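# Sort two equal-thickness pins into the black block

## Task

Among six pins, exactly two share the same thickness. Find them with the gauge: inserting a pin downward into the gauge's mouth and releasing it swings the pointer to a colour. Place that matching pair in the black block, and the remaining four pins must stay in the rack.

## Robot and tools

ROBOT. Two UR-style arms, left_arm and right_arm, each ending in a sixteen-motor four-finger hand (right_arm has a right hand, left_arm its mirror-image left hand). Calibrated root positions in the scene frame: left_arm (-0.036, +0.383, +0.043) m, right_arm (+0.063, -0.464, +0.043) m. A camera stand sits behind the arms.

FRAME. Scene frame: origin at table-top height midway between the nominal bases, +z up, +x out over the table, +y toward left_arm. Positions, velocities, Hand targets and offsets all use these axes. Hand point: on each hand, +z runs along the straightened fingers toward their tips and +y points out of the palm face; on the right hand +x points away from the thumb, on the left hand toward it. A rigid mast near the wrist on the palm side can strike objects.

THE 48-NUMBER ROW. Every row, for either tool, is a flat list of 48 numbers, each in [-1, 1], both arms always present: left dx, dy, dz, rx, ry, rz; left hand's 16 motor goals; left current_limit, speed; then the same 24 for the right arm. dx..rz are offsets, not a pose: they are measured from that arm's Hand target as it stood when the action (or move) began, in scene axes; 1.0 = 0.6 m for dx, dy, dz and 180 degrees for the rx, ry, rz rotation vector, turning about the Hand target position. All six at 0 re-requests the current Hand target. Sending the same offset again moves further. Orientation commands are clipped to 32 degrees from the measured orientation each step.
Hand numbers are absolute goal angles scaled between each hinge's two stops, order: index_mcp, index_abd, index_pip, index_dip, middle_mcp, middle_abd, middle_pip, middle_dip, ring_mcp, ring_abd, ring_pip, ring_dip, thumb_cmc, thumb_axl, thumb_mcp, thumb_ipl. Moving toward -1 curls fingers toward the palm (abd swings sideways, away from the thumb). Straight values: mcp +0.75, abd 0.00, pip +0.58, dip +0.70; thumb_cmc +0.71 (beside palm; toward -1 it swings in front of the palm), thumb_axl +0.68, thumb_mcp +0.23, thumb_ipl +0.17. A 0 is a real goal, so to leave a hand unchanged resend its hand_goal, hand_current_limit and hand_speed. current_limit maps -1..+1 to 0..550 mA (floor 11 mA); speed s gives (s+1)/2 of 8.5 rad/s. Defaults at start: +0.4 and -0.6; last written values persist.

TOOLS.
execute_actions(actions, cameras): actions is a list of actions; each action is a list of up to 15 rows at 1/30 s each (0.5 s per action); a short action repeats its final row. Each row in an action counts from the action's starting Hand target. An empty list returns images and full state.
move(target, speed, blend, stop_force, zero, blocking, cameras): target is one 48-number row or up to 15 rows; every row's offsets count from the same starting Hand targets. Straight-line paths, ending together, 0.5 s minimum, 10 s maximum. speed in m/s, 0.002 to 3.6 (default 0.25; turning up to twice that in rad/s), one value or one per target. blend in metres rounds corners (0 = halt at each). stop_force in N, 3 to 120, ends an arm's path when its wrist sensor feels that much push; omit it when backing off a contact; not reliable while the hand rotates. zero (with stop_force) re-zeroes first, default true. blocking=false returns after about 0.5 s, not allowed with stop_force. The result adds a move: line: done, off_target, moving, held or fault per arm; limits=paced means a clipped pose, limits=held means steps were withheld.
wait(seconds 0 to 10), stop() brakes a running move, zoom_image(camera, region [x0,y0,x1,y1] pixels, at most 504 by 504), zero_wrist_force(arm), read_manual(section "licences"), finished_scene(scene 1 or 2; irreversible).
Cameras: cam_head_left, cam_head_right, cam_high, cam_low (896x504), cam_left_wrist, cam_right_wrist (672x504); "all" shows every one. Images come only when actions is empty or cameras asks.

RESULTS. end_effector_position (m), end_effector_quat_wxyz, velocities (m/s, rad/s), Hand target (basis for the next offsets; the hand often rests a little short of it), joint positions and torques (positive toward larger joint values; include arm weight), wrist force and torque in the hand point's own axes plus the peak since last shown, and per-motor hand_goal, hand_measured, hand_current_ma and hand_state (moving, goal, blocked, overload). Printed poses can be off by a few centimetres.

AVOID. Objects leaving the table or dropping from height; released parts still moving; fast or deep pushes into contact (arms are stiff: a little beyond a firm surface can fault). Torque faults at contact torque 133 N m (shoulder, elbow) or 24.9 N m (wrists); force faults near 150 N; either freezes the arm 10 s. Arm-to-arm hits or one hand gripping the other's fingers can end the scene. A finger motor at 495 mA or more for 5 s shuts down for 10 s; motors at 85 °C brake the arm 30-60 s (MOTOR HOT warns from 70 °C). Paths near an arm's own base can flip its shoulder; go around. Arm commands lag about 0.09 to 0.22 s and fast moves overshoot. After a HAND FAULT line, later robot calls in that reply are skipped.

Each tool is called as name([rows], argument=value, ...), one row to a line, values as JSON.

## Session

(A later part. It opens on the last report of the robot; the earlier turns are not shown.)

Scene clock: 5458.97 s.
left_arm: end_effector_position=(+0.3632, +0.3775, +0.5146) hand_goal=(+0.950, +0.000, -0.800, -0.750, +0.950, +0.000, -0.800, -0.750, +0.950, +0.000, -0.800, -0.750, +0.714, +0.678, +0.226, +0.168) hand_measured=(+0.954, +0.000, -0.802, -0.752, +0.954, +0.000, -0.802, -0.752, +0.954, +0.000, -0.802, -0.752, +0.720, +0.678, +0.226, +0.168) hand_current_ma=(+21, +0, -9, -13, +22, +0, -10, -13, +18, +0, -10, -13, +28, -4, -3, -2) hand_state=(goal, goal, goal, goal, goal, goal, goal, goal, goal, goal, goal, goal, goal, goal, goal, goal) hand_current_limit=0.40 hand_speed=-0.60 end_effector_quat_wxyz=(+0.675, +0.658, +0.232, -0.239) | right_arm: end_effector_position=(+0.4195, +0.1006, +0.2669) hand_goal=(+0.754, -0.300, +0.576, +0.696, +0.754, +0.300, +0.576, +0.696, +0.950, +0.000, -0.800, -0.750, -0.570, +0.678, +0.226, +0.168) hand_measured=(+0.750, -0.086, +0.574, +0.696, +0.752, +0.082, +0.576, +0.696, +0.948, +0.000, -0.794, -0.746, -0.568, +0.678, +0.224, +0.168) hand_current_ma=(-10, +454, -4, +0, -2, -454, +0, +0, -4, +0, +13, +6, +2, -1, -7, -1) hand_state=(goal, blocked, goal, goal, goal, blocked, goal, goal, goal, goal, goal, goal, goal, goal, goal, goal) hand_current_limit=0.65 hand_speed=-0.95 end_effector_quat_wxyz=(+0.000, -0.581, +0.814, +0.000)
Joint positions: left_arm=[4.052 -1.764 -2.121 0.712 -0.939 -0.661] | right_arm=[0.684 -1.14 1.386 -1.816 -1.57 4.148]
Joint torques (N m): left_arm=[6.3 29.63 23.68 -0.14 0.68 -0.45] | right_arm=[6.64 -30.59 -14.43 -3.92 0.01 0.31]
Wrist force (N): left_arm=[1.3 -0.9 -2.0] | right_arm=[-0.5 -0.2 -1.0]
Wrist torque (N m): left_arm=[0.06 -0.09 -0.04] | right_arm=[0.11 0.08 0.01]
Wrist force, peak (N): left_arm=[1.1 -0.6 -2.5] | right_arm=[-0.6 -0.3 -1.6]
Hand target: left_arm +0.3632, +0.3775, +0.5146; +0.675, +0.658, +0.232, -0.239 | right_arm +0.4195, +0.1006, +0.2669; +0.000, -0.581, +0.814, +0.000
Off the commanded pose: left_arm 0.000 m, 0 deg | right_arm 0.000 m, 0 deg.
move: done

move(target=[0,0,0,0,0,0, 0.95,0,-0.8,-0.75, 0.95,0,-0.8,-0.75, 0.95,0,-0.8,-0.75, 0.714,0.678,0.226,0.168, 0.4,-0.6, 0,0,0.0003,0,0,0, 0.754,-0.02,0.576,0.696, 0.754,0.02,0.576,0.696, 0.95,0,-0.8,-0.75, -0.571,0.678,0.226,0.168, 0.5,-0.85], speed=0.02)

move([
  [0,0,0,0,0,0, 0.95,0,-0.8,-0.75, 0.95,0,-0.8,-0.75, 0.95,0,-0.8,-0.75, 0.714,0.678,0.226,0.168, 0.4,-0.6, 0,0,0.03,0,0,0, 0.754,-0.02,0.576,0.696, 0.754,0.02,0.576,0.696, 0.95,0,-0.8,-0.75, -0.571,0.678,0.226,0.168, 0.5,-0.85],
  [0,0,0,0,0,0, 0.95,0,-0.8,-0.75, 0.95,0,-0.8,-0.75, 0.95,0,-0.8,-0.75, 0.714,0.678,0.226,0.168, 0.4,-0.6, 0,0,0.072,0,0,0, 0.754,-0.02,0.576,0.696, 0.754,0.02,0.576,0.696, 0.95,0,-0.8,-0.75, -0.571,0.678,0.226,0.168, 0.5,-0.85],
  [0,0,0,0,0,0, 0.95,0,-0.8,-0.75, 0.95,0,-0.8,-0.75, 0.95,0,-0.8,-0.75, 0.714,0.678,0.226,0.168, 0.4,-0.6, 0.0583,0.0283,0.072,0,0,0, 0.754,-0.02,0.576,0.696, 0.754,0.02,0.576,0.696, 0.95,0,-0.8,-0.75, -0.571,0.678,0.226,0.168, 0.5,-0.85],
], speed=[0.02,0.06,0.06], blend=[0.004,0.005,0], cameras=["cam_left_wrist","cam_right_wrist","cam_high"])

zoom_image(camera="cam_right_wrist", region=[250, 0, 390, 120])

zoom_image(camera="cam_left_wrist", region=[170, 180, 230, 240])

zoom_image(camera="cam_high", region=[330, 110, 400, 170])

Scene clock: 5469.37 s.
left_arm: end_effector_position=(+0.3632, +0.3775, +0.5146) hand_goal=(+0.950, +0.000, -0.800, -0.750, +0.950, +0.000, -0.800, -0.750, +0.950, +0.000, -0.800, -0.750, +0.714, +0.678, +0.226, +0.168) hand_measured=(+0.954, +0.000, -0.802, -0.752, +0.954, +0.000, -0.802, -0.752, +0.954, +0.000, -0.802, -0.752, +0.720, +0.678, +0.226, +0.168) hand_current_ma=(+21, +0, -9, -13, +22, +0, -10, -13, +18, +0, -10, -13, +28, -4, -3, -2) hand_state=(goal, goal, goal, goal, goal, goal, goal, goal, goal, goal, goal, goal, goal, goal, goal, goal) hand_current_limit=0.40 hand_speed=-0.60 end_effector_quat_wxyz=(+0.675, +0.658, +0.232, -0.239) | right_arm: end_effector_position=(+0.4195, +0.1006, +0.2670) hand_goal=(+0.754, -0.020, +0.576, +0.696, +0.754, +0.020, +0.576, +0.696, +0.950, +0.000, -0.800, -0.750, -0.570, +0.678, +0.226, +0.168) hand_measured=(+0.750, -0.022, +0.574, +0.696, +0.752, +0.022, +0.576, +0.696, +0.948, +0.000, -0.794, -0.746, -0.568, +0.678, +0.224, +0.168) hand_current_ma=(-10, -5, -4, +0, -2, +5, +0, +0, -4, +0, +13, +6, +2, -1, -7, -1) hand_state=(goal, goal, goal, goal, goal, goal, goal, goal, goal, goal, goal, goal, goal, goal, goal, goal) hand_current_limit=0.50 hand_speed=-0.85 end_effector_quat_wxyz=(+0.000, -0.581, +0.814, +0.000)
Joint positions: left_arm=[4.052 -1.764 -2.121 0.712 -0.939 -0.661] | right_arm=[0.684 -1.14 1.385 -1.816 -1.57 4.148]
Joint torques (N m): left_arm=[6.88 30.33 22.98 -0.13 0.66 -0.23] | right_arm=[2.53 -44.99 -26.88 -1.1 0.38 0.38]
Wrist force (N): left_arm=[1.0 -0.8 -2.0] | right_arm=[-0.5 -0.1 -1.3]
Wrist torque (N m): left_arm=[0.06 -0.06 -0.06] | right_arm=[0.14 0.07 0.02]
Wrist force, peak (N): left_arm=[1.3 -1.0 -2.3] | right_arm=[-0.8 -0.2 -1.5]
Hand target: left_arm +0.3632, +0.3775, +0.5146; +0.675, +0.658, +0.232, -0.239 | right_arm +0.4195, +0.1006, +0.2671; +0.000, -0.581, +0.814, +0.000
Off the commanded pose: left_arm 0.000 m, 0 deg | right_arm 0.000 m, 0 deg.
move: done

Scene clock: 5471.97 s.
left_arm: end_effector_position=(+0.3632, +0.3775, +0.5146) hand_goal=(+0.950, +0.000, -0.800, -0.750, +0.950, +0.000, -0.800, -0.750, +0.950, +0.000, -0.800, -0.750, +0.714, +0.678, +0.226, +0.168) hand_measured=(+0.954, +0.000, -0.802, -0.752, +0.954, +0.000, -0.802, -0.752, +0.954, +0.000, -0.802, -0.752, +0.720, +0.678, +0.226, +0.168) hand_current_ma=(+21, +0, -9, -13, +22, +0, -10, -13, +18, +0, -10, -13, +28, -4, -3, -2) hand_state=(goal, goal, goal, goal, goal, goal, goal, goal, goal, goal, goal, goal, goal, goal, goal, goal) hand_current_limit=0.40 hand_speed=-0.60 end_effector_quat_wxyz=(+0.675, +0.658, +0.232, -0.239) | right_arm: end_effector_position=(+0.4544, +0.1175, +0.3103) hand_goal=(+0.754, -0.020, +0.576, +0.696, +0.754, +0.020, +0.576, +0.696, +0.950, +0.000, -0.800, -0.750, -0.570, +0.678, +0.226, +0.168) hand_measured=(+0.750, -0.022, +0.574, +0.696, +0.752, +0.022, +0.576, +0.696, +0.948, +0.000, -0.794, -0.746, -0.568, +0.678, +0.224, +0.168) hand_current_ma=(-10, -5, -4, +0, -2, +5, +0, +0, -4, +0, +13, +6, +2, -1, -7, -1) hand_state=(goal, goal, goal, goal, goal, goal, goal, goal, goal, goal, goal, goal, goal, goal, goal, goal) hand_current_limit=0.50 hand_speed=-0.85 end_effector_quat_wxyz=(+0.000, -0.581, +0.814, +0.000)
Joint positions: left_arm=[4.052 -1.764 -2.121 0.712 -0.939 -0.661] | right_arm=[0.672 -1.071 1.17 -1.669 -1.57 4.136]
Joint torques (N m): left_arm=[6.29 29.3 23.46 0.11 0.85 -0.32] | right_arm=[-10.16 -34.36 -26.97 -1.06 -2.12 -1.39]
Wrist force (N): left_arm=[1.2 -0.7 -2.2] | right_arm=[-0.4 -0.6 -1.6]
Wrist torque (N m): left_arm=[0.09 -0.09 -0.05] | right_arm=[0.09 0.03 0.02]
Wrist force, peak (N): left_arm=[1.2 -0.8 -2.3] | right_arm=[-0.4 -0.6 -1.6]
Hand target: left_arm +0.3632, +0.3775, +0.5146; +0.675, +0.658, +0.232, -0.239 | right_arm +0.4545, +0.1175, +0.3103; +0.000, -0.581, +0.814, +0.000
Off the commanded pose: left_arm 0.000 m, 0 deg | right_arm 0.000 m, 0 deg.
move: done
Images, in order (width x height): cam_high 896x504, cam_left_wrist 672x504, cam_right_wrist 672x504.

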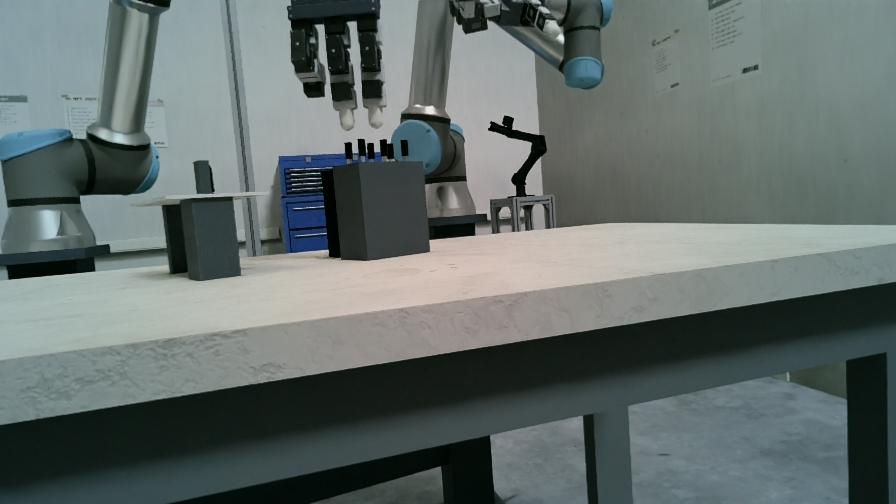

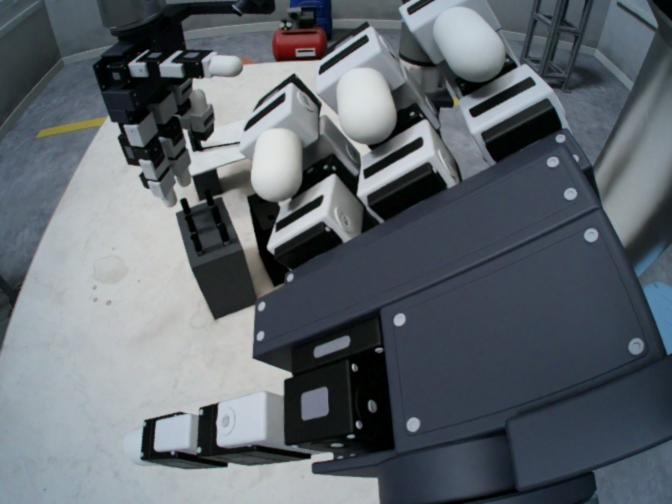

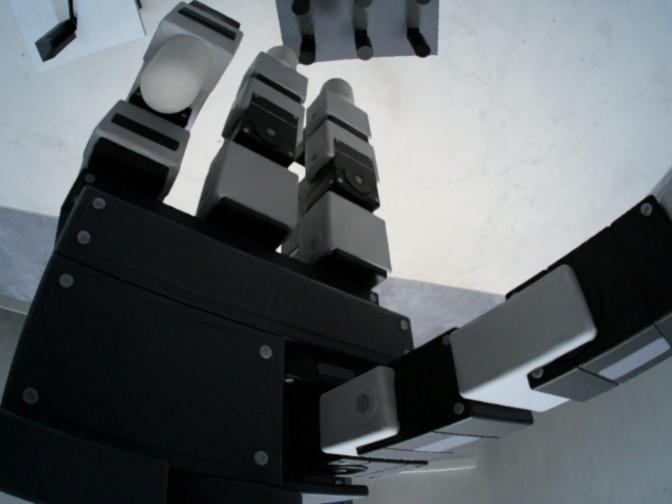

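Scaled by 3.600 from the camera's 672x504 image, which has a finer 960x720 frame.

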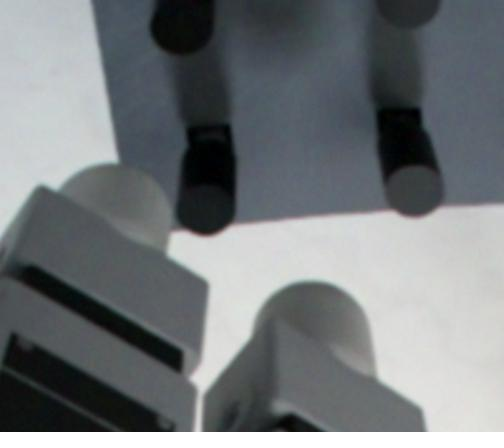

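Scaled by 8.400 from the camera's 672x504 image, which has a finer 960x720 frame.

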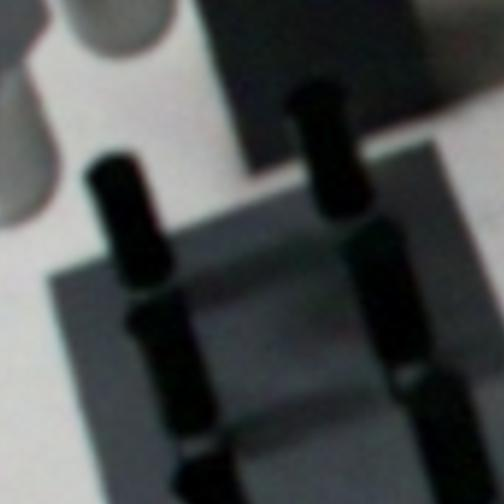

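Scaled by 7.200.

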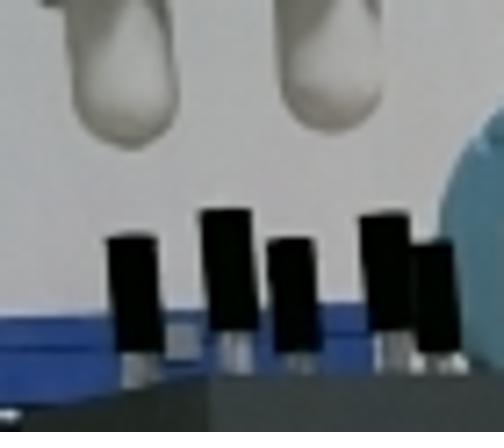

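move([
  [0,0,0,0,0,0, 0.95,0,-0.8,-0.75, 0.95,0,-0.8,-0.75, 0.95,0,-0.8,-0.75, 0.714,0.678,0.226,0.168, 0.4,-0.6, 0.0013,-0.0038,0,0,0,0, 0.754,-0.02,0.576,0.696, 0.754,0.02,0.576,0.696, 0.95,0,-0.8,-0.75, -0.571,0.678,0.226,0.168, 0.5,-0.85],
  [0,0,0,0,0,0, 0.95,0,-0.8,-0.75, 0.95,0,-0.8,-0.75, 0.95,0,-0.8,-0.75, 0.714,0.678,0.226,0.168, 0.4,-0.6, 0.0013,-0.0038,-0.042,0,0,0, 0.754,-0.02,0.576,0.696, 0.754,0.02,0.576,0.696, 0.95,0,-0.8,-0.75, -0.571,0.678,0.226,0.168, 0.5,-0.85],
], speed=[0.03,0.03], stop_force=4, cameras=["cam_left_wrist","cam_right_wrist","cam_high"])

zoom_image(camera="cam_high", region=[340, 110, 390, 160])

zoom_image(camera="cam_right_wrist", region=[250, 0, 390, 120])

Scene clock: 5491.87 s.
left_arm: end_effector_position=(+0.3632, +0.3775, +0.5146) hand_goal=(+0.950, +0.000, -0.800, -0.750, +0.950, +0.000, -0.800, -0.750, +0.950, +0.000, -0.800, -0.750, +0.714, +0.678, +0.226, +0.168) hand_measured=(+0.954, +0.000, -0.802, -0.752, +0.954, +0.000, -0.802, -0.752, +0.954, +0.000, -0.802, -0.752, +0.720, +0.678, +0.226, +0.168) hand_current_ma=(+21, +0, -9, -13, +22, +0, -10, -13, +18, +0, -10, -13, +28, -4, -3, -2) hand_state=(goal, goal, goal, goal, goal, goal, goal, goal, goal, goal, goal, goal, goal, goal, goal, goal) hand_current_limit=0.40 hand_speed=-0.60 end_effector_quat_wxyz=(+0.675, +0.658, +0.232, -0.239) | right_arm: end_effector_position=(+0.4553, +0.1152, +0.2851) hand_goal=(+0.754, -0.020, +0.576, +0.696, +0.754, +0.020, +0.576, +0.696, +0.950, +0.000, -0.800, -0.750, -0.570, +0.678, +0.226, +0.168) hand_measured=(+0.750, -0.022, +0.574, +0.696, +0.752, +0.022, +0.576, +0.696, +0.948, +0.000, -0.794, -0.746, -0.568, +0.678, +0.224, +0.168) hand_current_ma=(-10, -5, -4, +0, -2, +5, +0, +0, -4, +0, +13, +6, +2, -1, -7, -1) hand_state=(goal, goal, goal, goal, goal, goal, goal, goal, goal, goal, goal, goal, goal, goal, goal, goal) hand_current_limit=0.50 hand_speed=-0.85 end_effector_quat_wxyz=(+0.000, -0.581, +0.814, +0.000)
Joint positions: left_arm=[4.052 -1.764 -2.121 0.712 -0.939 -0.661] | right_arm=[0.669 -1.065 1.226 -1.731 -1.57 4.133]
Joint torques (N m): left_arm=[7.55 29.73 23.18 -0.09 0.89 -0.12] | right_arm=[-10.99 -34.07 -16.02 -3.78 0.84 -0.07]
Wrist force (N): left_arm=[0.9 -0.7 -2.2] | right_arm=[-0.4 0.0 -0.9]
Wrist torque (N m): left_arm=[0.09 -0.05 -0.07] | right_arm=[0.12 0.00 0.03]
Wrist force, peak (N): left_arm=[1.1 -1.0 -2.4] | right_arm=[-0.6 -0.3 -1.7]
Hand target: left_arm +0.3632, +0.3775, +0.5146; +0.675, +0.658, +0.232, -0.239 | right_arm +0.4553, +0.1153, +0.2851; +0.000, -0.581, +0.814, +0.000
Off the commanded pose: left_arm 0.000 m, 0 deg | right_arm 0.000 m, 0 deg.
move: done
Images, in order (width x height): cam_high 896x504, cam_left_wrist 672x504, cam_right_wrist 672x504.

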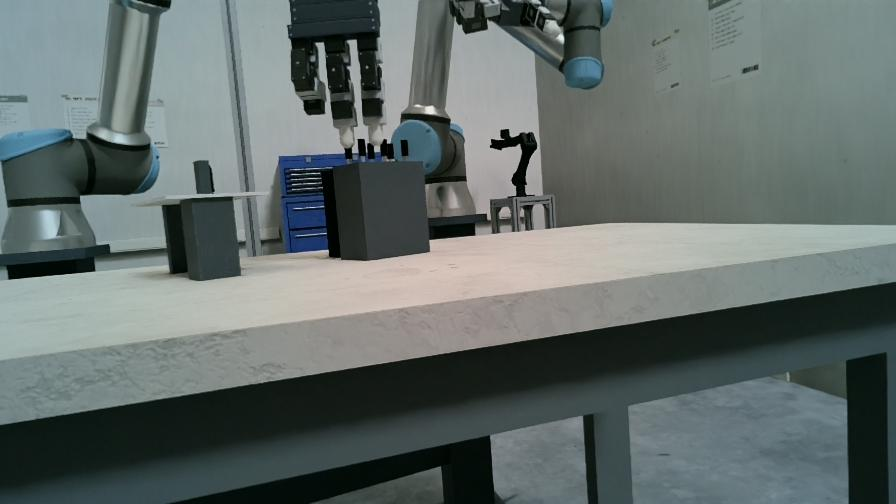

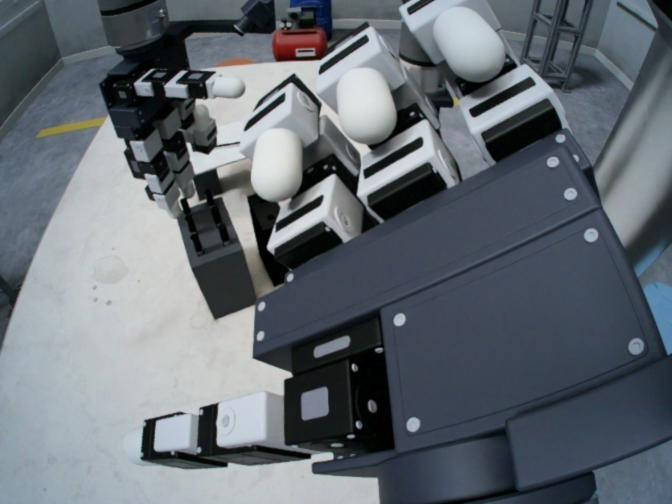

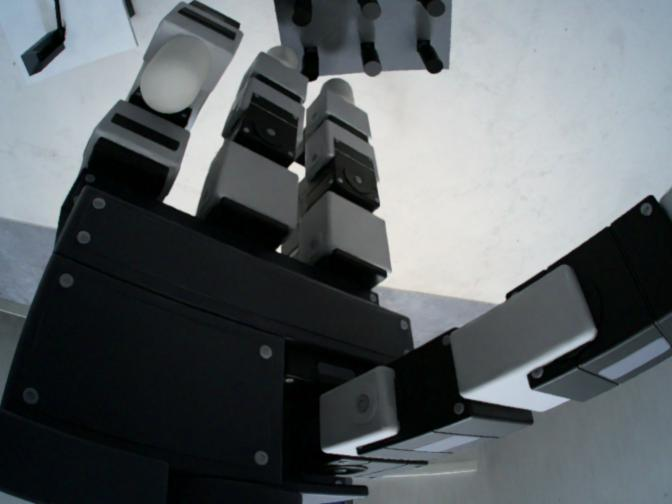

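Scaled by 10.080.

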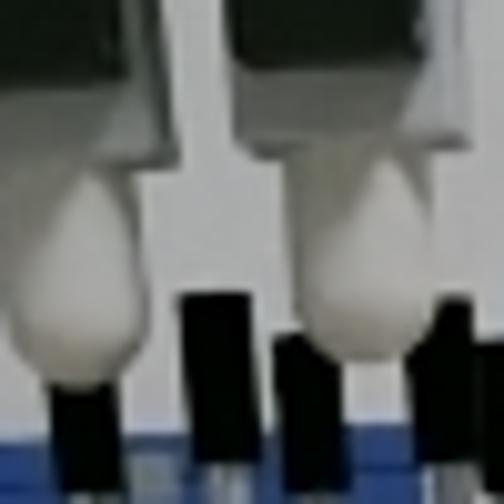

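Scaled by 3.600 from the camera's 672x504 image, which has a finer 960x720 frame.

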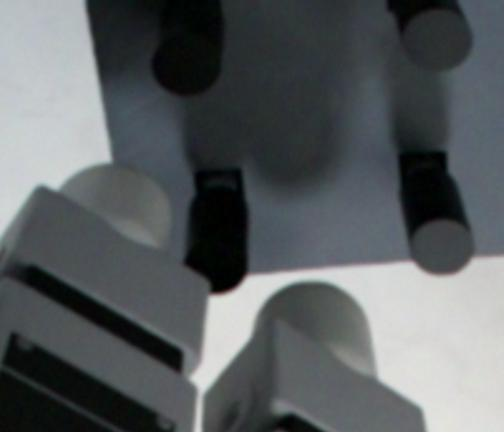

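move(target=[0,0,0,0,0,0, 0.95,0,-0.8,-0.75, 0.95,0,-0.8,-0.75, 0.95,0,-0.8,-0.75, 0.714,0.678,0.226,0.168, 0.4,-0.6, 0.0002,-0.0006,-0.033,0,0,0, 0.754,-0.04,0.576,0.696, 0.754,0.04,0.576,0.696, 0.95,0,-0.8,-0.75, -0.571,0.678,0.226,0.168, 0.5,-0.85], speed=0.012, stop_force=3, cameras=["cam_high"])

zoom_image(camera="cam_high", region=[340, 120, 390, 170])

Scene clock: 5499.00 s.
left_arm: end_effector_position=(+0.3632, +0.3775, +0.5146) hand_goal=(+0.950, +0.000, -0.800, -0.750, +0.950, +0.000, -0.800, -0.750, +0.950, +0.000, -0.800, -0.750, +0.714, +0.678, +0.226, +0.168) hand_measured=(+0.954, +0.000, -0.802, -0.752, +0.954, +0.000, -0.802, -0.752, +0.954, +0.000, -0.802, -0.752, +0.720, +0.678, +0.226, +0.168) hand_current_ma=(+21, +0, -9, -13, +22, +0, -10, -13, +18, +0, -10, -13, +28, -4, -3, -2) hand_state=(goal, goal, goal, goal, goal, goal, goal, goal, goal, goal, goal, goal, goal, goal, goal, goal) hand_current_limit=0.40 hand_speed=-0.60 end_effector_quat_wxyz=(+0.675, +0.658, +0.232, -0.239) | right_arm: end_effector_position=(+0.4554, +0.1149, +0.2662) hand_goal=(+0.754, -0.040, +0.576, +0.696, +0.754, +0.040, +0.576, +0.696, +0.950, +0.000, -0.800, -0.750, -0.570, +0.678, +0.226, +0.168) hand_measured=(+0.750, -0.038, +0.574, +0.696, +0.752, +0.042, +0.576, +0.696, +0.948, +0.000, -0.794, -0.746, -0.568, +0.678, +0.224, +0.168) hand_current_ma=(-10, +5, -4, +0, -3, +5, +0, +0, -4, +0, +13, +6, +2, -1, -7, -1) hand_state=(goal, goal, goal, goal, goal, goal, goal, goal, goal, goal, goal, goal, goal, goal, goal, goal) hand_current_limit=0.50 hand_speed=-0.85 end_effector_quat_wxyz=(+0.000, -0.581, +0.814, +0.000)
Joint positions: left_arm=[4.052 -1.764 -2.121 0.712 -0.939 -0.661] | right_arm=[0.668 -1.057 1.262 -1.776 -1.57 4.132]
Joint torques (N m): left_arm=[6.04 30.48 22.59 -0.12 1.12 -0.09] | right_arm=[-7.56 -49.38 -26.26 -1.06 0.42 -0.79]
Wrist force (N): left_arm=[1.1 -0.9 -1.8] | right_arm=[-0.1 -0.3 -3.2]
Wrist torque (N m): left_arm=[0.04 -0.06 -0.04] | right_arm=[0.26 0.00 0.07]
Wrist force, peak (N): left_arm=[1.0 -1.0 -2.5] | right_arm=[0.0 -0.2 -7.0]
Hand target: left_arm +0.3632, +0.3775, +0.5146; +0.675, +0.658, +0.232, -0.239 | right_arm +0.4554, +0.1149, +0.2662; +0.000, -0.581, +0.814, +0.000 (not the last commanded pose)
Off the commanded pose: left_arm 0.000 m, 0 deg | right_arm 0.001 m, 0 deg.
move: contact (right_arm)
Images, in order (width x height): cam_high 896x504.

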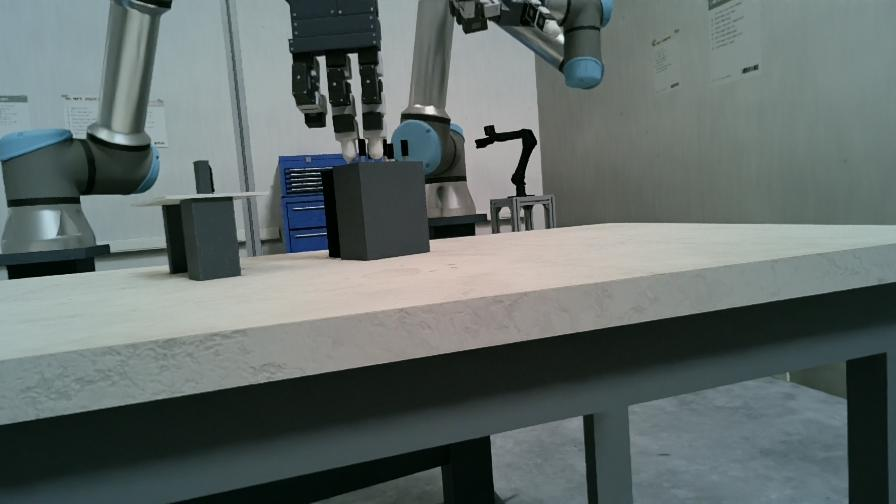

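Scaled by 10.080.

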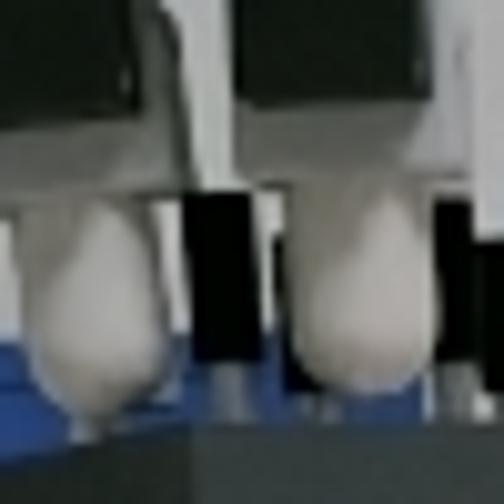

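move(target=[0,0,0,0,0,0, 0.95,0,-0.8,-0.75, 0.95,0,-0.8,-0.75, 0.95,0,-0.8,-0.75, 0.714,0.678,0.226,0.168, 0.4,-0.6, 0,0,0.0012,0,0,0, 0.754,-0.04,0.576,0.696, 0.754,0.04,0.576,0.696, 0.95,0,-0.8,-0.75, -0.571,0.678,0.226,0.168, 0.5,-0.85], speed=0.02)

move(target=[0,0,0,0,0,0, 0.95,0,-0.8,-0.75, 0.95,0,-0.8,-0.75, 0.95,0,-0.8,-0.75, 0.714,0.678,0.226,0.168, 0.4,-0.6, 0,0,0,0,0,0, 0.754,-0.3,0.576,0.696, 0.754,0.3,0.576,0.696, 0.95,0,-0.8,-0.75, -0.571,0.678,0.226,0.168, 0.65,-0.95], speed=0.02)

wait(seconds=0.7)

move([
  [0,0,0,0,0,0, 0.95,0,-0.8,-0.75, 0.95,0,-0.8,-0.75, 0.95,0,-0.8,-0.75, 0.714,0.678,0.226,0.168, 0.4,-0.6, 0,0,0.05,0,0,0, 0.754,-0.3,0.576,0.696, 0.754,0.3,0.576,0.696, 0.95,0,-0.8,-0.75, -0.571,0.678,0.226,0.168, 0.65,-0.95],
  [0,0,0,0,0,0, 0.95,0,-0.8,-0.75, 0.95,0,-0.8,-0.75, 0.95,0,-0.8,-0.75, 0.714,0.678,0.226,0.168, 0.4,-0.6, 0,0,0.105,0,0,0, 0.754,-0.3,0.576,0.696, 0.754,0.3,0.576,0.696, 0.95,0,-0.8,-0.75, -0.571,0.678,0.226,0.168, 0.65,-0.95],
], speed=[0.015,0.05], blend=[0.004,0], cameras=["cam_left_wrist","cam_right_wrist","cam_high"])

zoom_image(camera="cam_right_wrist", region=[295, 15, 330, 60])

zoom_image(camera="cam_right_wrist", region=[300, 45, 322, 73])

zoom_image(camera="cam_high", region=[340, 95, 390, 145])

Scene clock: 5514.33 s.
left_arm: end_effector_position=(+0.3632, +0.3775, +0.5146) hand_goal=(+0.950, +0.000, -0.800, -0.750, +0.950, +0.000, -0.800, -0.750, +0.950, +0.000, -0.800, -0.750, +0.714, +0.678, +0.226, +0.168) hand_measured=(+0.954, +0.000, -0.802, -0.752, +0.954, +0.000, -0.802, -0.752, +0.954, +0.000, -0.802, -0.752, +0.720, +0.678, +0.226, +0.168) hand_current_ma=(+21, +0, -9, -13, +22, +0, -10, -13, +18, +0, -10, -13, +28, -4, -3, -2) hand_state=(goal, goal, goal, goal, goal, goal, goal, goal, goal, goal, goal, goal, goal, goal, goal, goal) hand_current_limit=0.40 hand_speed=-0.60 end_effector_quat_wxyz=(+0.675, +0.658, +0.232, -0.239) | right_arm: end_effector_position=(+0.4554, +0.1149, +0.2669) hand_goal=(+0.754, -0.040, +0.576, +0.696, +0.754, +0.040, +0.576, +0.696, +0.950, +0.000, -0.800, -0.750, -0.570, +0.678, +0.226, +0.168) hand_measured=(+0.750, -0.038, +0.574, +0.696, +0.752, +0.042, +0.576, +0.696, +0.948, +0.000, -0.794, -0.746, -0.568, +0.678, +0.224, +0.168) hand_current_ma=(-10, +5, -4, +0, -3, +5, +0, +0, -4, +0, +13, +6, +2, -1, -7, -1) hand_state=(goal, goal, goal, goal, goal, goal, goal, goal, goal, goal, goal, goal, goal, goal, goal, goal) hand_current_limit=0.50 hand_speed=-0.85 end_effector_quat_wxyz=(+0.000, -0.581, +0.814, +0.000)
Joint positions: left_arm=[4.052 -1.764 -2.121 0.712 -0.939 -0.661] | right_arm=[0.668 -1.058 1.261 -1.774 -1.57 4.132]
Joint torques (N m): left_arm=[6.7 29.67 23.3 0.08 1.13 -0.22] | right_arm=[3.59 -51.1 -26.78 -1.16 0.53 0.7]
Wrist force (N): left_arm=[0.9 -0.8 -2.0] | right_arm=[-0.2 -0.4 -1.3]
Wrist torque (N m): left_arm=[0.07 -0.05 -0.06] | right_arm=[0.11 -0.02 0.06]
Wrist force, peak (N): left_arm=[1.1 -0.8 -2.4] | right_arm=[-0.2 -0.5 -3.4]
Hand target: left_arm +0.3632, +0.3775, +0.5146; +0.675, +0.658, +0.232, -0.239 | right_arm +0.4554, +0.1149, +0.2670; +0.000, -0.581, +0.814, +0.000
Off the commanded pose: left_arm 0.000 m, 0 deg | right_arm 0.000 m, 0 deg.
move: done

Scene clock: 5514.83 s.
left_arm: end_effector_position=(+0.3632, +0.3775, +0.5146) hand_goal=(+0.950, +0.000, -0.800, -0.750, +0.950, +0.000, -0.800, -0.750, +0.950, +0.000, -0.800, -0.750, +0.714, +0.678, +0.226, +0.168) hand_measured=(+0.954, +0.000, -0.802, -0.752, +0.954, +0.000, -0.802, -0.752, +0.954, +0.000, -0.802, -0.752, +0.720, +0.678, +0.226, +0.168) hand_current_ma=(+21, +0, -9, -13, +22, +0, -10, -13, +18, +0, -10, -13, +28, -4, -3, -2) hand_state=(goal, goal, goal, goal, goal, goal, goal, goal, goal, goal, goal, goal, goal, goal, goal, goal) hand_current_limit=0.40 hand_speed=-0.60 end_effector_quat_wxyz=(+0.675, +0.658, +0.232, -0.239) | right_arm: end_effector_position=(+0.4554, +0.1149, +0.2670) hand_goal=(+0.754, -0.300, +0.576, +0.696, +0.754, +0.300, +0.576, +0.696, +0.950, +0.000, -0.800, -0.750, -0.570, +0.678, +0.226, +0.168) hand_measured=(+0.750, -0.080, +0.574, +0.696, +0.752, +0.080, +0.576, +0.696, +0.948, +0.000, -0.794, -0.746, -0.568, +0.678, +0.224, +0.168) hand_current_ma=(-10, +156, -4, +0, -3, -162, +0, +0, -4, +0, +13, +6, +2, -1, -7, -1) hand_state=(goal, moving, goal, goal, goal, moving, goal, goal, goal, goal, goal, goal, goal, goal, goal, goal) hand_current_limit=0.65 hand_speed=-0.95 end_effector_quat_wxyz=(+0.000, -0.581, +0.814, +0.000)
Joint positions: left_arm=[4.052 -1.764 -2.121 0.712 -0.939 -0.661] | right_arm=[0.668 -1.058 1.261 -1.774 -1.57 4.132]
Joint torques (N m): left_arm=[6.93 30.3 23.31 0.15 1.12 -0.18] | right_arm=[4.37 -51.27 -26.7 -1.23 0.56 0.78]
Wrist force (N): left_arm=[0.9 -0.7 -2.1] | right_arm=[-0.5 -0.4 -0.9]
Wrist torque (N m): left_arm=[0.09 -0.04 -0.07] | right_arm=[0.08 0.01 0.04]
Wrist force, peak (N): left_arm=[0.9 -0.9 -2.3] | right_arm=[-0.4 -0.8 -1.2]
Hand target: left_arm +0.3632, +0.3775, +0.5146; +0.675, +0.658, +0.232, -0.239 | right_arm +0.4554, +0.1149, +0.2670; +0.000, -0.581, +0.814, +0.000
Off the commanded pose: left_arm 0.000 m, 0 deg | right_arm 0.000 m, 0 deg.
move: done

Scene clock: 5515.53 s.
left_arm: end_effector_position=(+0.3632, +0.3775, +0.5146) hand_goal=(+0.950, +0.000, -0.800, -0.750, +0.950, +0.000, -0.800, -0.750, +0.950, +0.000, -0.800, -0.750, +0.714, +0.678, +0.226, +0.168) hand_measured=(+0.954, +0.000, -0.802, -0.752, +0.954, +0.000, -0.802, -0.752, +0.954, +0.000, -0.802, -0.752, +0.720, +0.678, +0.226, +0.168) hand_current_ma=(+21, +0, -9, -13, +22, +0, -10, -13, +18, +0, -10, -13, +28, -4, -3, -2) hand_state=(goal, goal, goal, goal, goal, goal, goal, goal, goal, goal, goal, goal, goal, goal, goal, goal) hand_current_limit=0.40 hand_speed=-0.60 end_effector_quat_wxyz=(+0.675, +0.658, +0.232, -0.239) | right_arm: end_effector_position=(+0.4554, +0.1149, +0.2670) hand_goal=(+0.754, -0.300, +0.576, +0.696, +0.754, +0.300, +0.576, +0.696, +0.950, +0.000, -0.800, -0.750, -0.570, +0.678, +0.226, +0.168) hand_measured=(+0.750, -0.088, +0.574, +0.696, +0.752, +0.084, +0.576, +0.696, +0.948, +0.000, -0.794, -0.746, -0.568, +0.678, +0.224, +0.168) hand_current_ma=(-10, +454, -4, +0, -3, -454, +0, +0, -4, +0, +13, +6, +2, -1, -7, -1) hand_state=(goal, blocked, goal, goal, goal, blocked, goal, goal, goal, goal, goal, goal, goal, goal, goal, goal) hand_current_limit=0.65 hand_speed=-0.95 end_effector_quat_wxyz=(+0.000, -0.581, +0.814, +0.000)
Joint positions: left_arm=[4.052 -1.764 -2.121 0.712 -0.939 -0.661] | right_arm=[0.668 -1.058 1.261 -1.774 -1.57 4.132]
Joint torques (N m): left_arm=[6.59 29.97 23.32 0.18 1.24 0.1] | right_arm=[6.5 -51.18 -26.53 -1.15 0.47 0.85]
Wrist force (N): left_arm=[0.7 -0.9 -2.1] | right_arm=[-0.5 -0.3 -1.0]
Wrist torque (N m): left_arm=[0.07 -0.03 -0.08] | right_arm=[0.11 0.01 0.04]
Wrist force, peak (N): left_arm=[1.1 -1.0 -2.2] | right_arm=[-0.3 -0.6 -1.3]
Hand target: left_arm +0.3632, +0.3775, +0.5146; +0.675, +0.658, +0.232, -0.239 | right_arm +0.4554, +0.1149, +0.2670; +0.000, -0.581, +0.814, +0.000
Off the commanded pose: left_arm 0.000 m, 0 deg | right_arm 0.000 m, 0 deg.
wait: 0.70 s; at rest by 0.17 s

Scene clock: 5518.77 s.
left_arm: end_effector_position=(+0.3632, +0.3775, +0.5146) hand_goal=(+0.950, +0.000, -0.800, -0.750, +0.950, +0.000, -0.800, -0.750, +0.950, +0.000, -0.800, -0.750, +0.714, +0.678, +0.226, +0.168) hand_measured=(+0.954, +0.000, -0.802, -0.752, +0.954, +0.000, -0.802, -0.752, +0.954, +0.000, -0.802, -0.752, +0.720, +0.678, +0.226, +0.168) hand_current_ma=(+21, +0, -9, -13, +22, +0, -10, -13, +18, +0, -10, -13, +28, -4, -3, -2) hand_state=(goal, goal, goal, goal, goal, goal, goal, goal, goal, goal, goal, goal, goal, goal, goal, goal) hand_current_limit=0.40 hand_speed=-0.60 end_effector_quat_wxyz=(+0.675, +0.658, +0.232, -0.239) | right_arm: end_effector_position=(+0.4553, +0.1149, +0.3299) hand_goal=(+0.754, -0.300, +0.576, +0.696, +0.754, +0.300, +0.576, +0.696, +0.950, +0.000, -0.800, -0.750, -0.570, +0.678, +0.226, +0.168) hand_measured=(+0.750, -0.088, +0.574, +0.696, +0.752, +0.084, +0.576, +0.696, +0.948, +0.000, -0.794, -0.746, -0.568, +0.678, +0.224, +0.168) hand_current_ma=(-10, +454, -4, +0, -3, -454, +0, +0, -4, +0, +13, +6, +2, -1, -7, -1) hand_state=(goal, blocked, goal, goal, goal, blocked, goal, goal, goal, goal, goal, goal, goal, goal, goal, goal) hand_current_limit=0.65 hand_speed=-0.95 end_effector_quat_wxyz=(+0.000, -0.581, +0.814, +0.000)
Joint positions: left_arm=[4.052 -1.764 -2.121 0.712 -0.939 -0.661] | right_arm=[0.668 -1.078 1.13 -1.623 -1.57 4.132]
Joint torques (N m): left_arm=[6.74 29.68 22.52 -0.06 1.35 -0.3] | right_arm=[2.05 -45.95 -27.72 -0.69 -1.27 -0.51]
Wrist force (N): left_arm=[1.0 -0.6 -2.1] | right_arm=[-0.4 -0.2 -1.2]
Wrist torque (N m): left_arm=[0.10 -0.05 -0.07] | right_arm=[0.11 0.02 0.05]
Wrist force, peak (N): left_arm=[1.0 -0.7 -2.5] | right_arm=[0.0 -0.3 -1.7]
Hand target: left_arm +0.3632, +0.3775, +0.5146; +0.675, +0.658, +0.232, -0.239 | right_arm +0.4554, +0.1149, +0.3300; +0.000, -0.581, +0.814, +0.000
Off the commanded pose: left_arm 0.000 m, 0 deg | right_arm 0.000 m, 0 deg.
move: done
Images, in order (width x height): cam_high 896x504, cam_left_wrist 672x504, cam_right_wrist 672x504.

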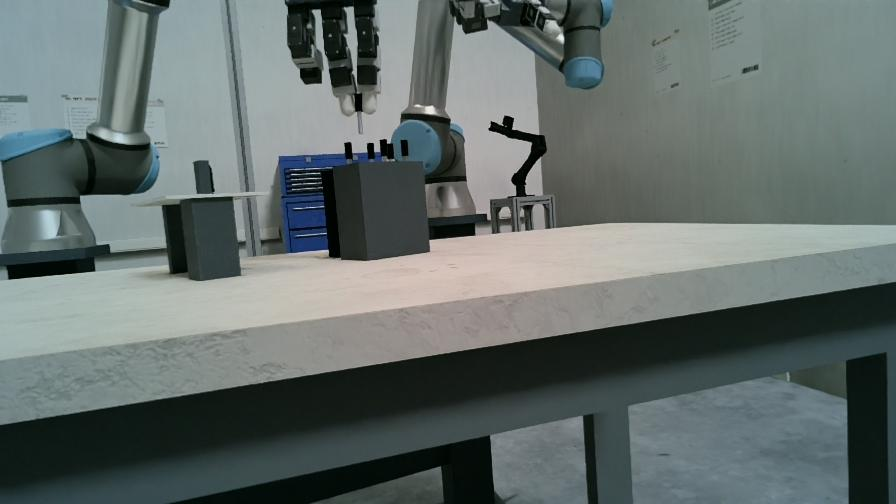

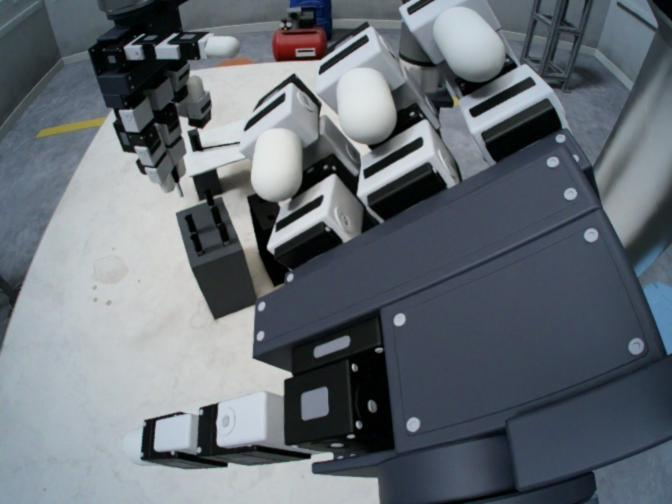

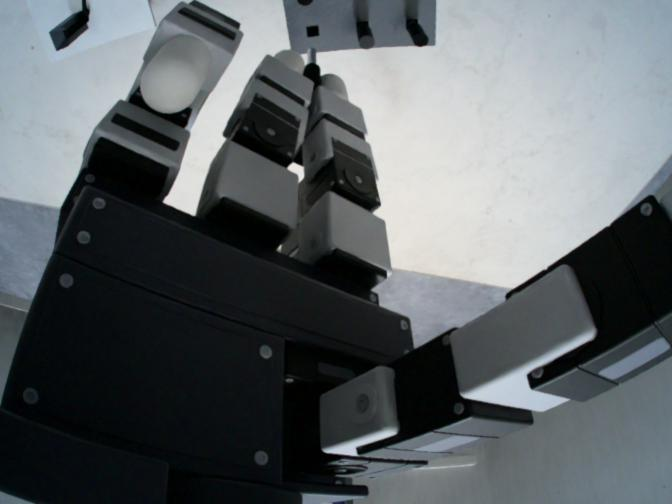

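Scaled by 11.200 from the camera's 672x504 image, which has a finer 960x720 frame.

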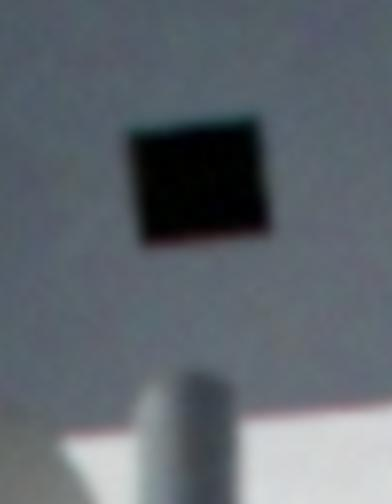

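Scaled by 18.000 from the camera's 672x504 image, which has a finer 960x720 frame.

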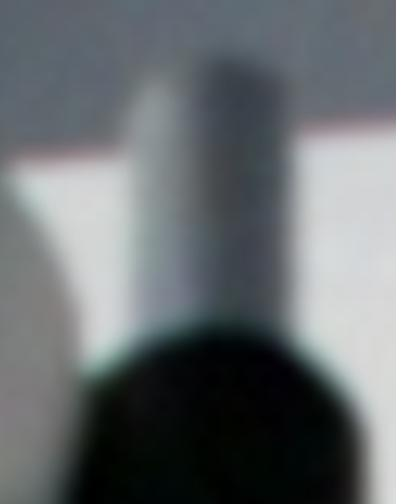

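Scaled by 10.080.

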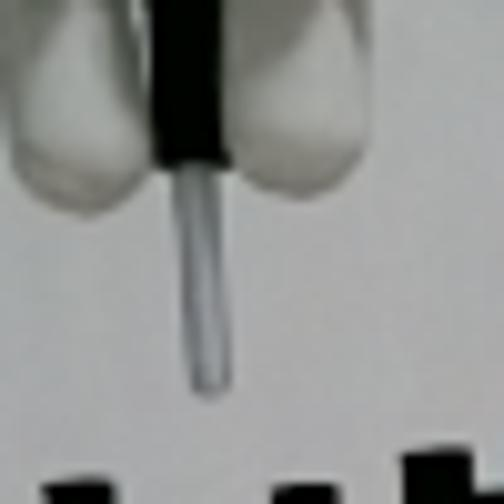

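zoom_image(camera="cam_right_wrist", region=[303, 48, 319, 64])

Scaled by 31.500 from the camera's 672x504 image, which has a finer 960x720 frame.

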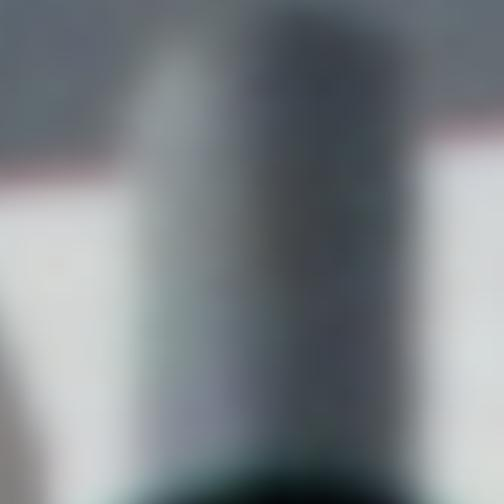

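move([
  [0,0,0,0,0,0, 0.95,0,-0.8,-0.75, 0.95,0,-0.8,-0.75, 0.95,0,-0.8,-0.75, 0.714,0.678,0.226,0.168, 0.4,-0.6, 0,0,0.1,0,0,0, 0.754,-0.3,0.576,0.696, 0.754,0.3,0.576,0.696, 0.95,0,-0.8,-0.75, -0.571,0.678,0.226,0.168, 0.65,-0.95],
  [0,0,0,0,0,0, 0.95,0,-0.8,-0.75, 0.95,0,-0.8,-0.75, 0.95,0,-0.8,-0.75, 0.714,0.678,0.226,0.168, 0.4,-0.6, 0.0527,-0.344,0.1,0,0,0, 0.754,-0.3,0.576,0.696, 0.754,0.3,0.576,0.696, 0.95,0,-0.8,-0.75, -0.571,0.678,0.226,0.168, 0.65,-0.95],
  [0,0,0,0,0,0, 0.95,0,-0.8,-0.75, 0.95,0,-0.8,-0.75, 0.95,0,-0.8,-0.75, 0.714,0.678,0.226,0.168, 0.4,-0.6, 0.0527,-0.344,-0.0562,0,0,0, 0.754,-0.3,0.576,0.696, 0.754,0.3,0.576,0.696, 0.95,0,-0.8,-0.75, -0.571,0.678,0.226,0.168, 0.65,-0.95],
], speed=[0.1,0.12,0.06], blend=[0.01,0,0], cameras=["cam_right_wrist","cam_high","cam_head_left"])

zoom_image(camera="cam_right_wrist", region=[290, 20, 335, 65])

zoom_image(camera="cam_high", region=[170, 120, 240, 200])

Scene clock: 5538.30 s.
left_arm: end_effector_position=(+0.3632, +0.3775, +0.5146) hand_goal=(+0.950, +0.000, -0.800, -0.750, +0.950, +0.000, -0.800, -0.750, +0.950, +0.000, -0.800, -0.750, +0.714, +0.678, +0.226, +0.168) hand_measured=(+0.954, +0.000, -0.802, -0.752, +0.954, +0.000, -0.802, -0.752, +0.954, +0.000, -0.802, -0.752, +0.720, +0.678, +0.226, +0.168) hand_current_ma=(+21, +0, -9, -13, +22, +0, -10, -13, +18, +0, -10, -13, +28, -4, -3, -2) hand_state=(goal, goal, goal, goal, goal, goal, goal, goal, goal, goal, goal, goal, goal, goal, goal, goal) hand_current_limit=0.40 hand_speed=-0.60 end_effector_quat_wxyz=(+0.675, +0.658, +0.232, -0.239) | right_arm: end_effector_position=(+0.4870, -0.0915, +0.2964) hand_goal=(+0.754, -0.300, +0.576, +0.696, +0.754, +0.300, +0.576, +0.696, +0.950, +0.000, -0.800, -0.750, -0.570, +0.678, +0.226, +0.168) hand_measured=(+0.750, -0.088, +0.574, +0.696, +0.752, +0.084, +0.576, +0.696, +0.948, +0.000, -0.794, -0.746, -0.568, +0.678, +0.224, +0.168) hand_current_ma=(-10, +454, -4, +0, -3, -454, +0, +0, -4, +0, +13, +6, +2, -1, -7, -1) hand_state=(goal, blocked, goal, goal, goal, blocked, goal, goal, goal, goal, goal, goal, goal, goal, goal, goal) hand_current_limit=0.65 hand_speed=-0.95 end_effector_quat_wxyz=(+0.000, -0.581, +0.814, +0.000) end_effector_velocity=(+0.000, +0.000, -0.001) end_effector_angular_velocity=(+0.001, -0.002, -0.001)
Joint positions: left_arm=[4.052 -1.764 -2.121 0.712 -0.939 -0.661] | right_arm=[0.358 -1.34 1.58 -1.81 -1.57 3.822]
Joint velocities: left_arm=[within noise] | right_arm=[0 0 0.003 -0.005 0.001 0.001]
Joint torques (N m): left_arm=[6.44 30.16 23.59 -0.08 1.38 -0.22] | right_arm=[-9.82 -23.91 -14.5 -4.12 2.27 -0.02]
Wrist force (N): left_arm=[0.9 -0.9 -2.1] | right_arm=[-0.8 -0.1 -1.0]
Wrist torque (N m): left_arm=[0.07 -0.05 -0.07] | right_arm=[0.10 0.09 0.01]
Wrist force, peak (N): left_arm=[1.1 -0.9 -2.4] | right_arm=[-1.0 -0.3 -1.8]
Hand target: left_arm +0.3632, +0.3775, +0.5146; +0.675, +0.658, +0.232, -0.239 | right_arm +0.4870, -0.0915, +0.2962; +0.000, -0.581, +0.814, +0.000
Off the commanded pose: left_arm 0.000 m, 0 deg | right_arm 0.000 m, 0 deg.
move: done
Images, in order (width x height): cam_head_left 896x504, cam_high 896x504, cam_right_wrist 672x504.

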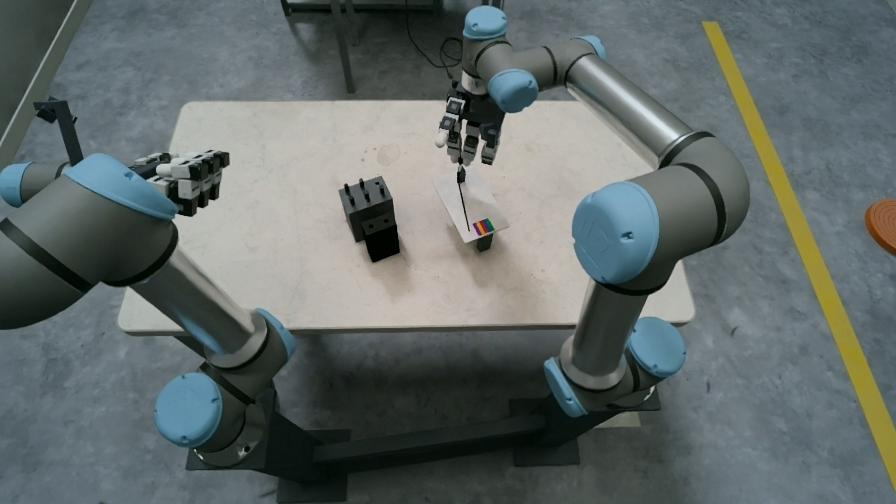

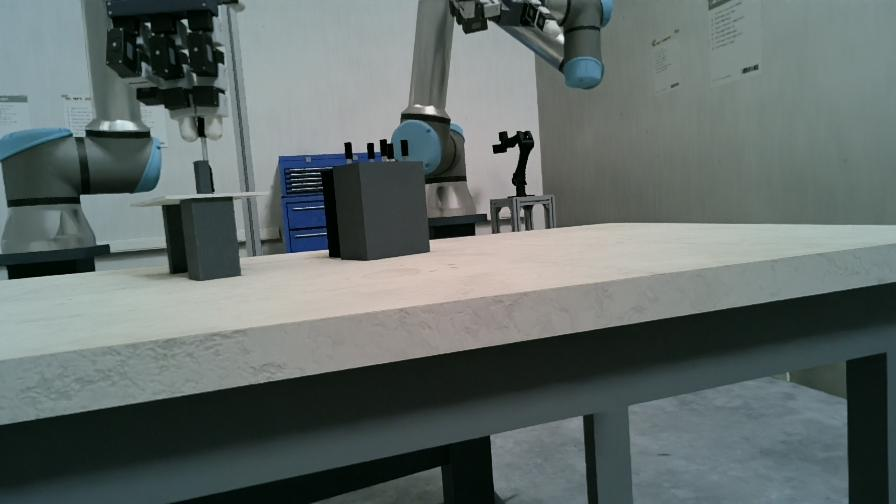

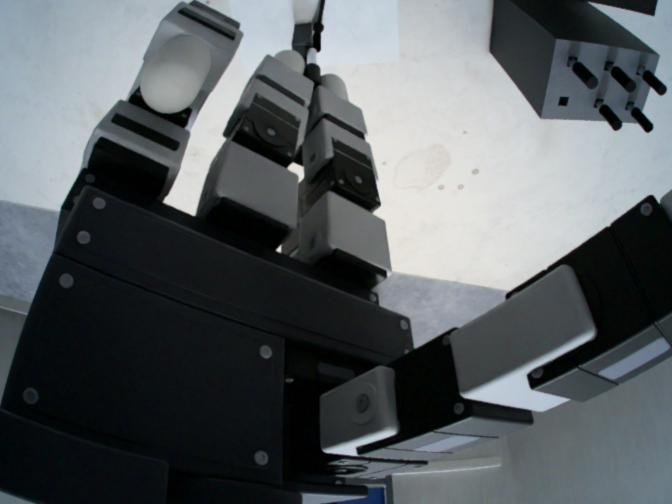

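Scaled by 11.200 from the camera's 672x504 image, which has a finer 960x720 frame.

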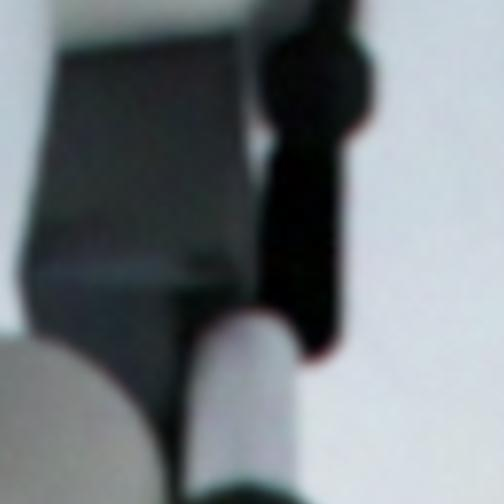

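Scaled by 6.300.

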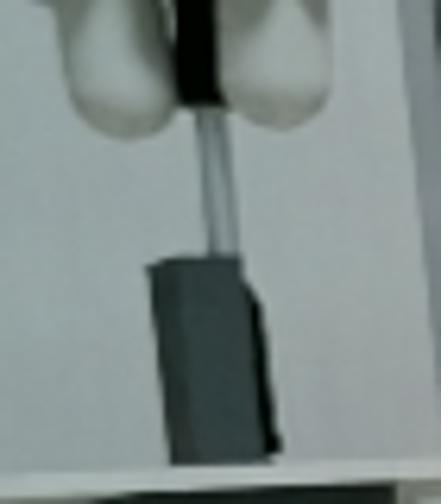

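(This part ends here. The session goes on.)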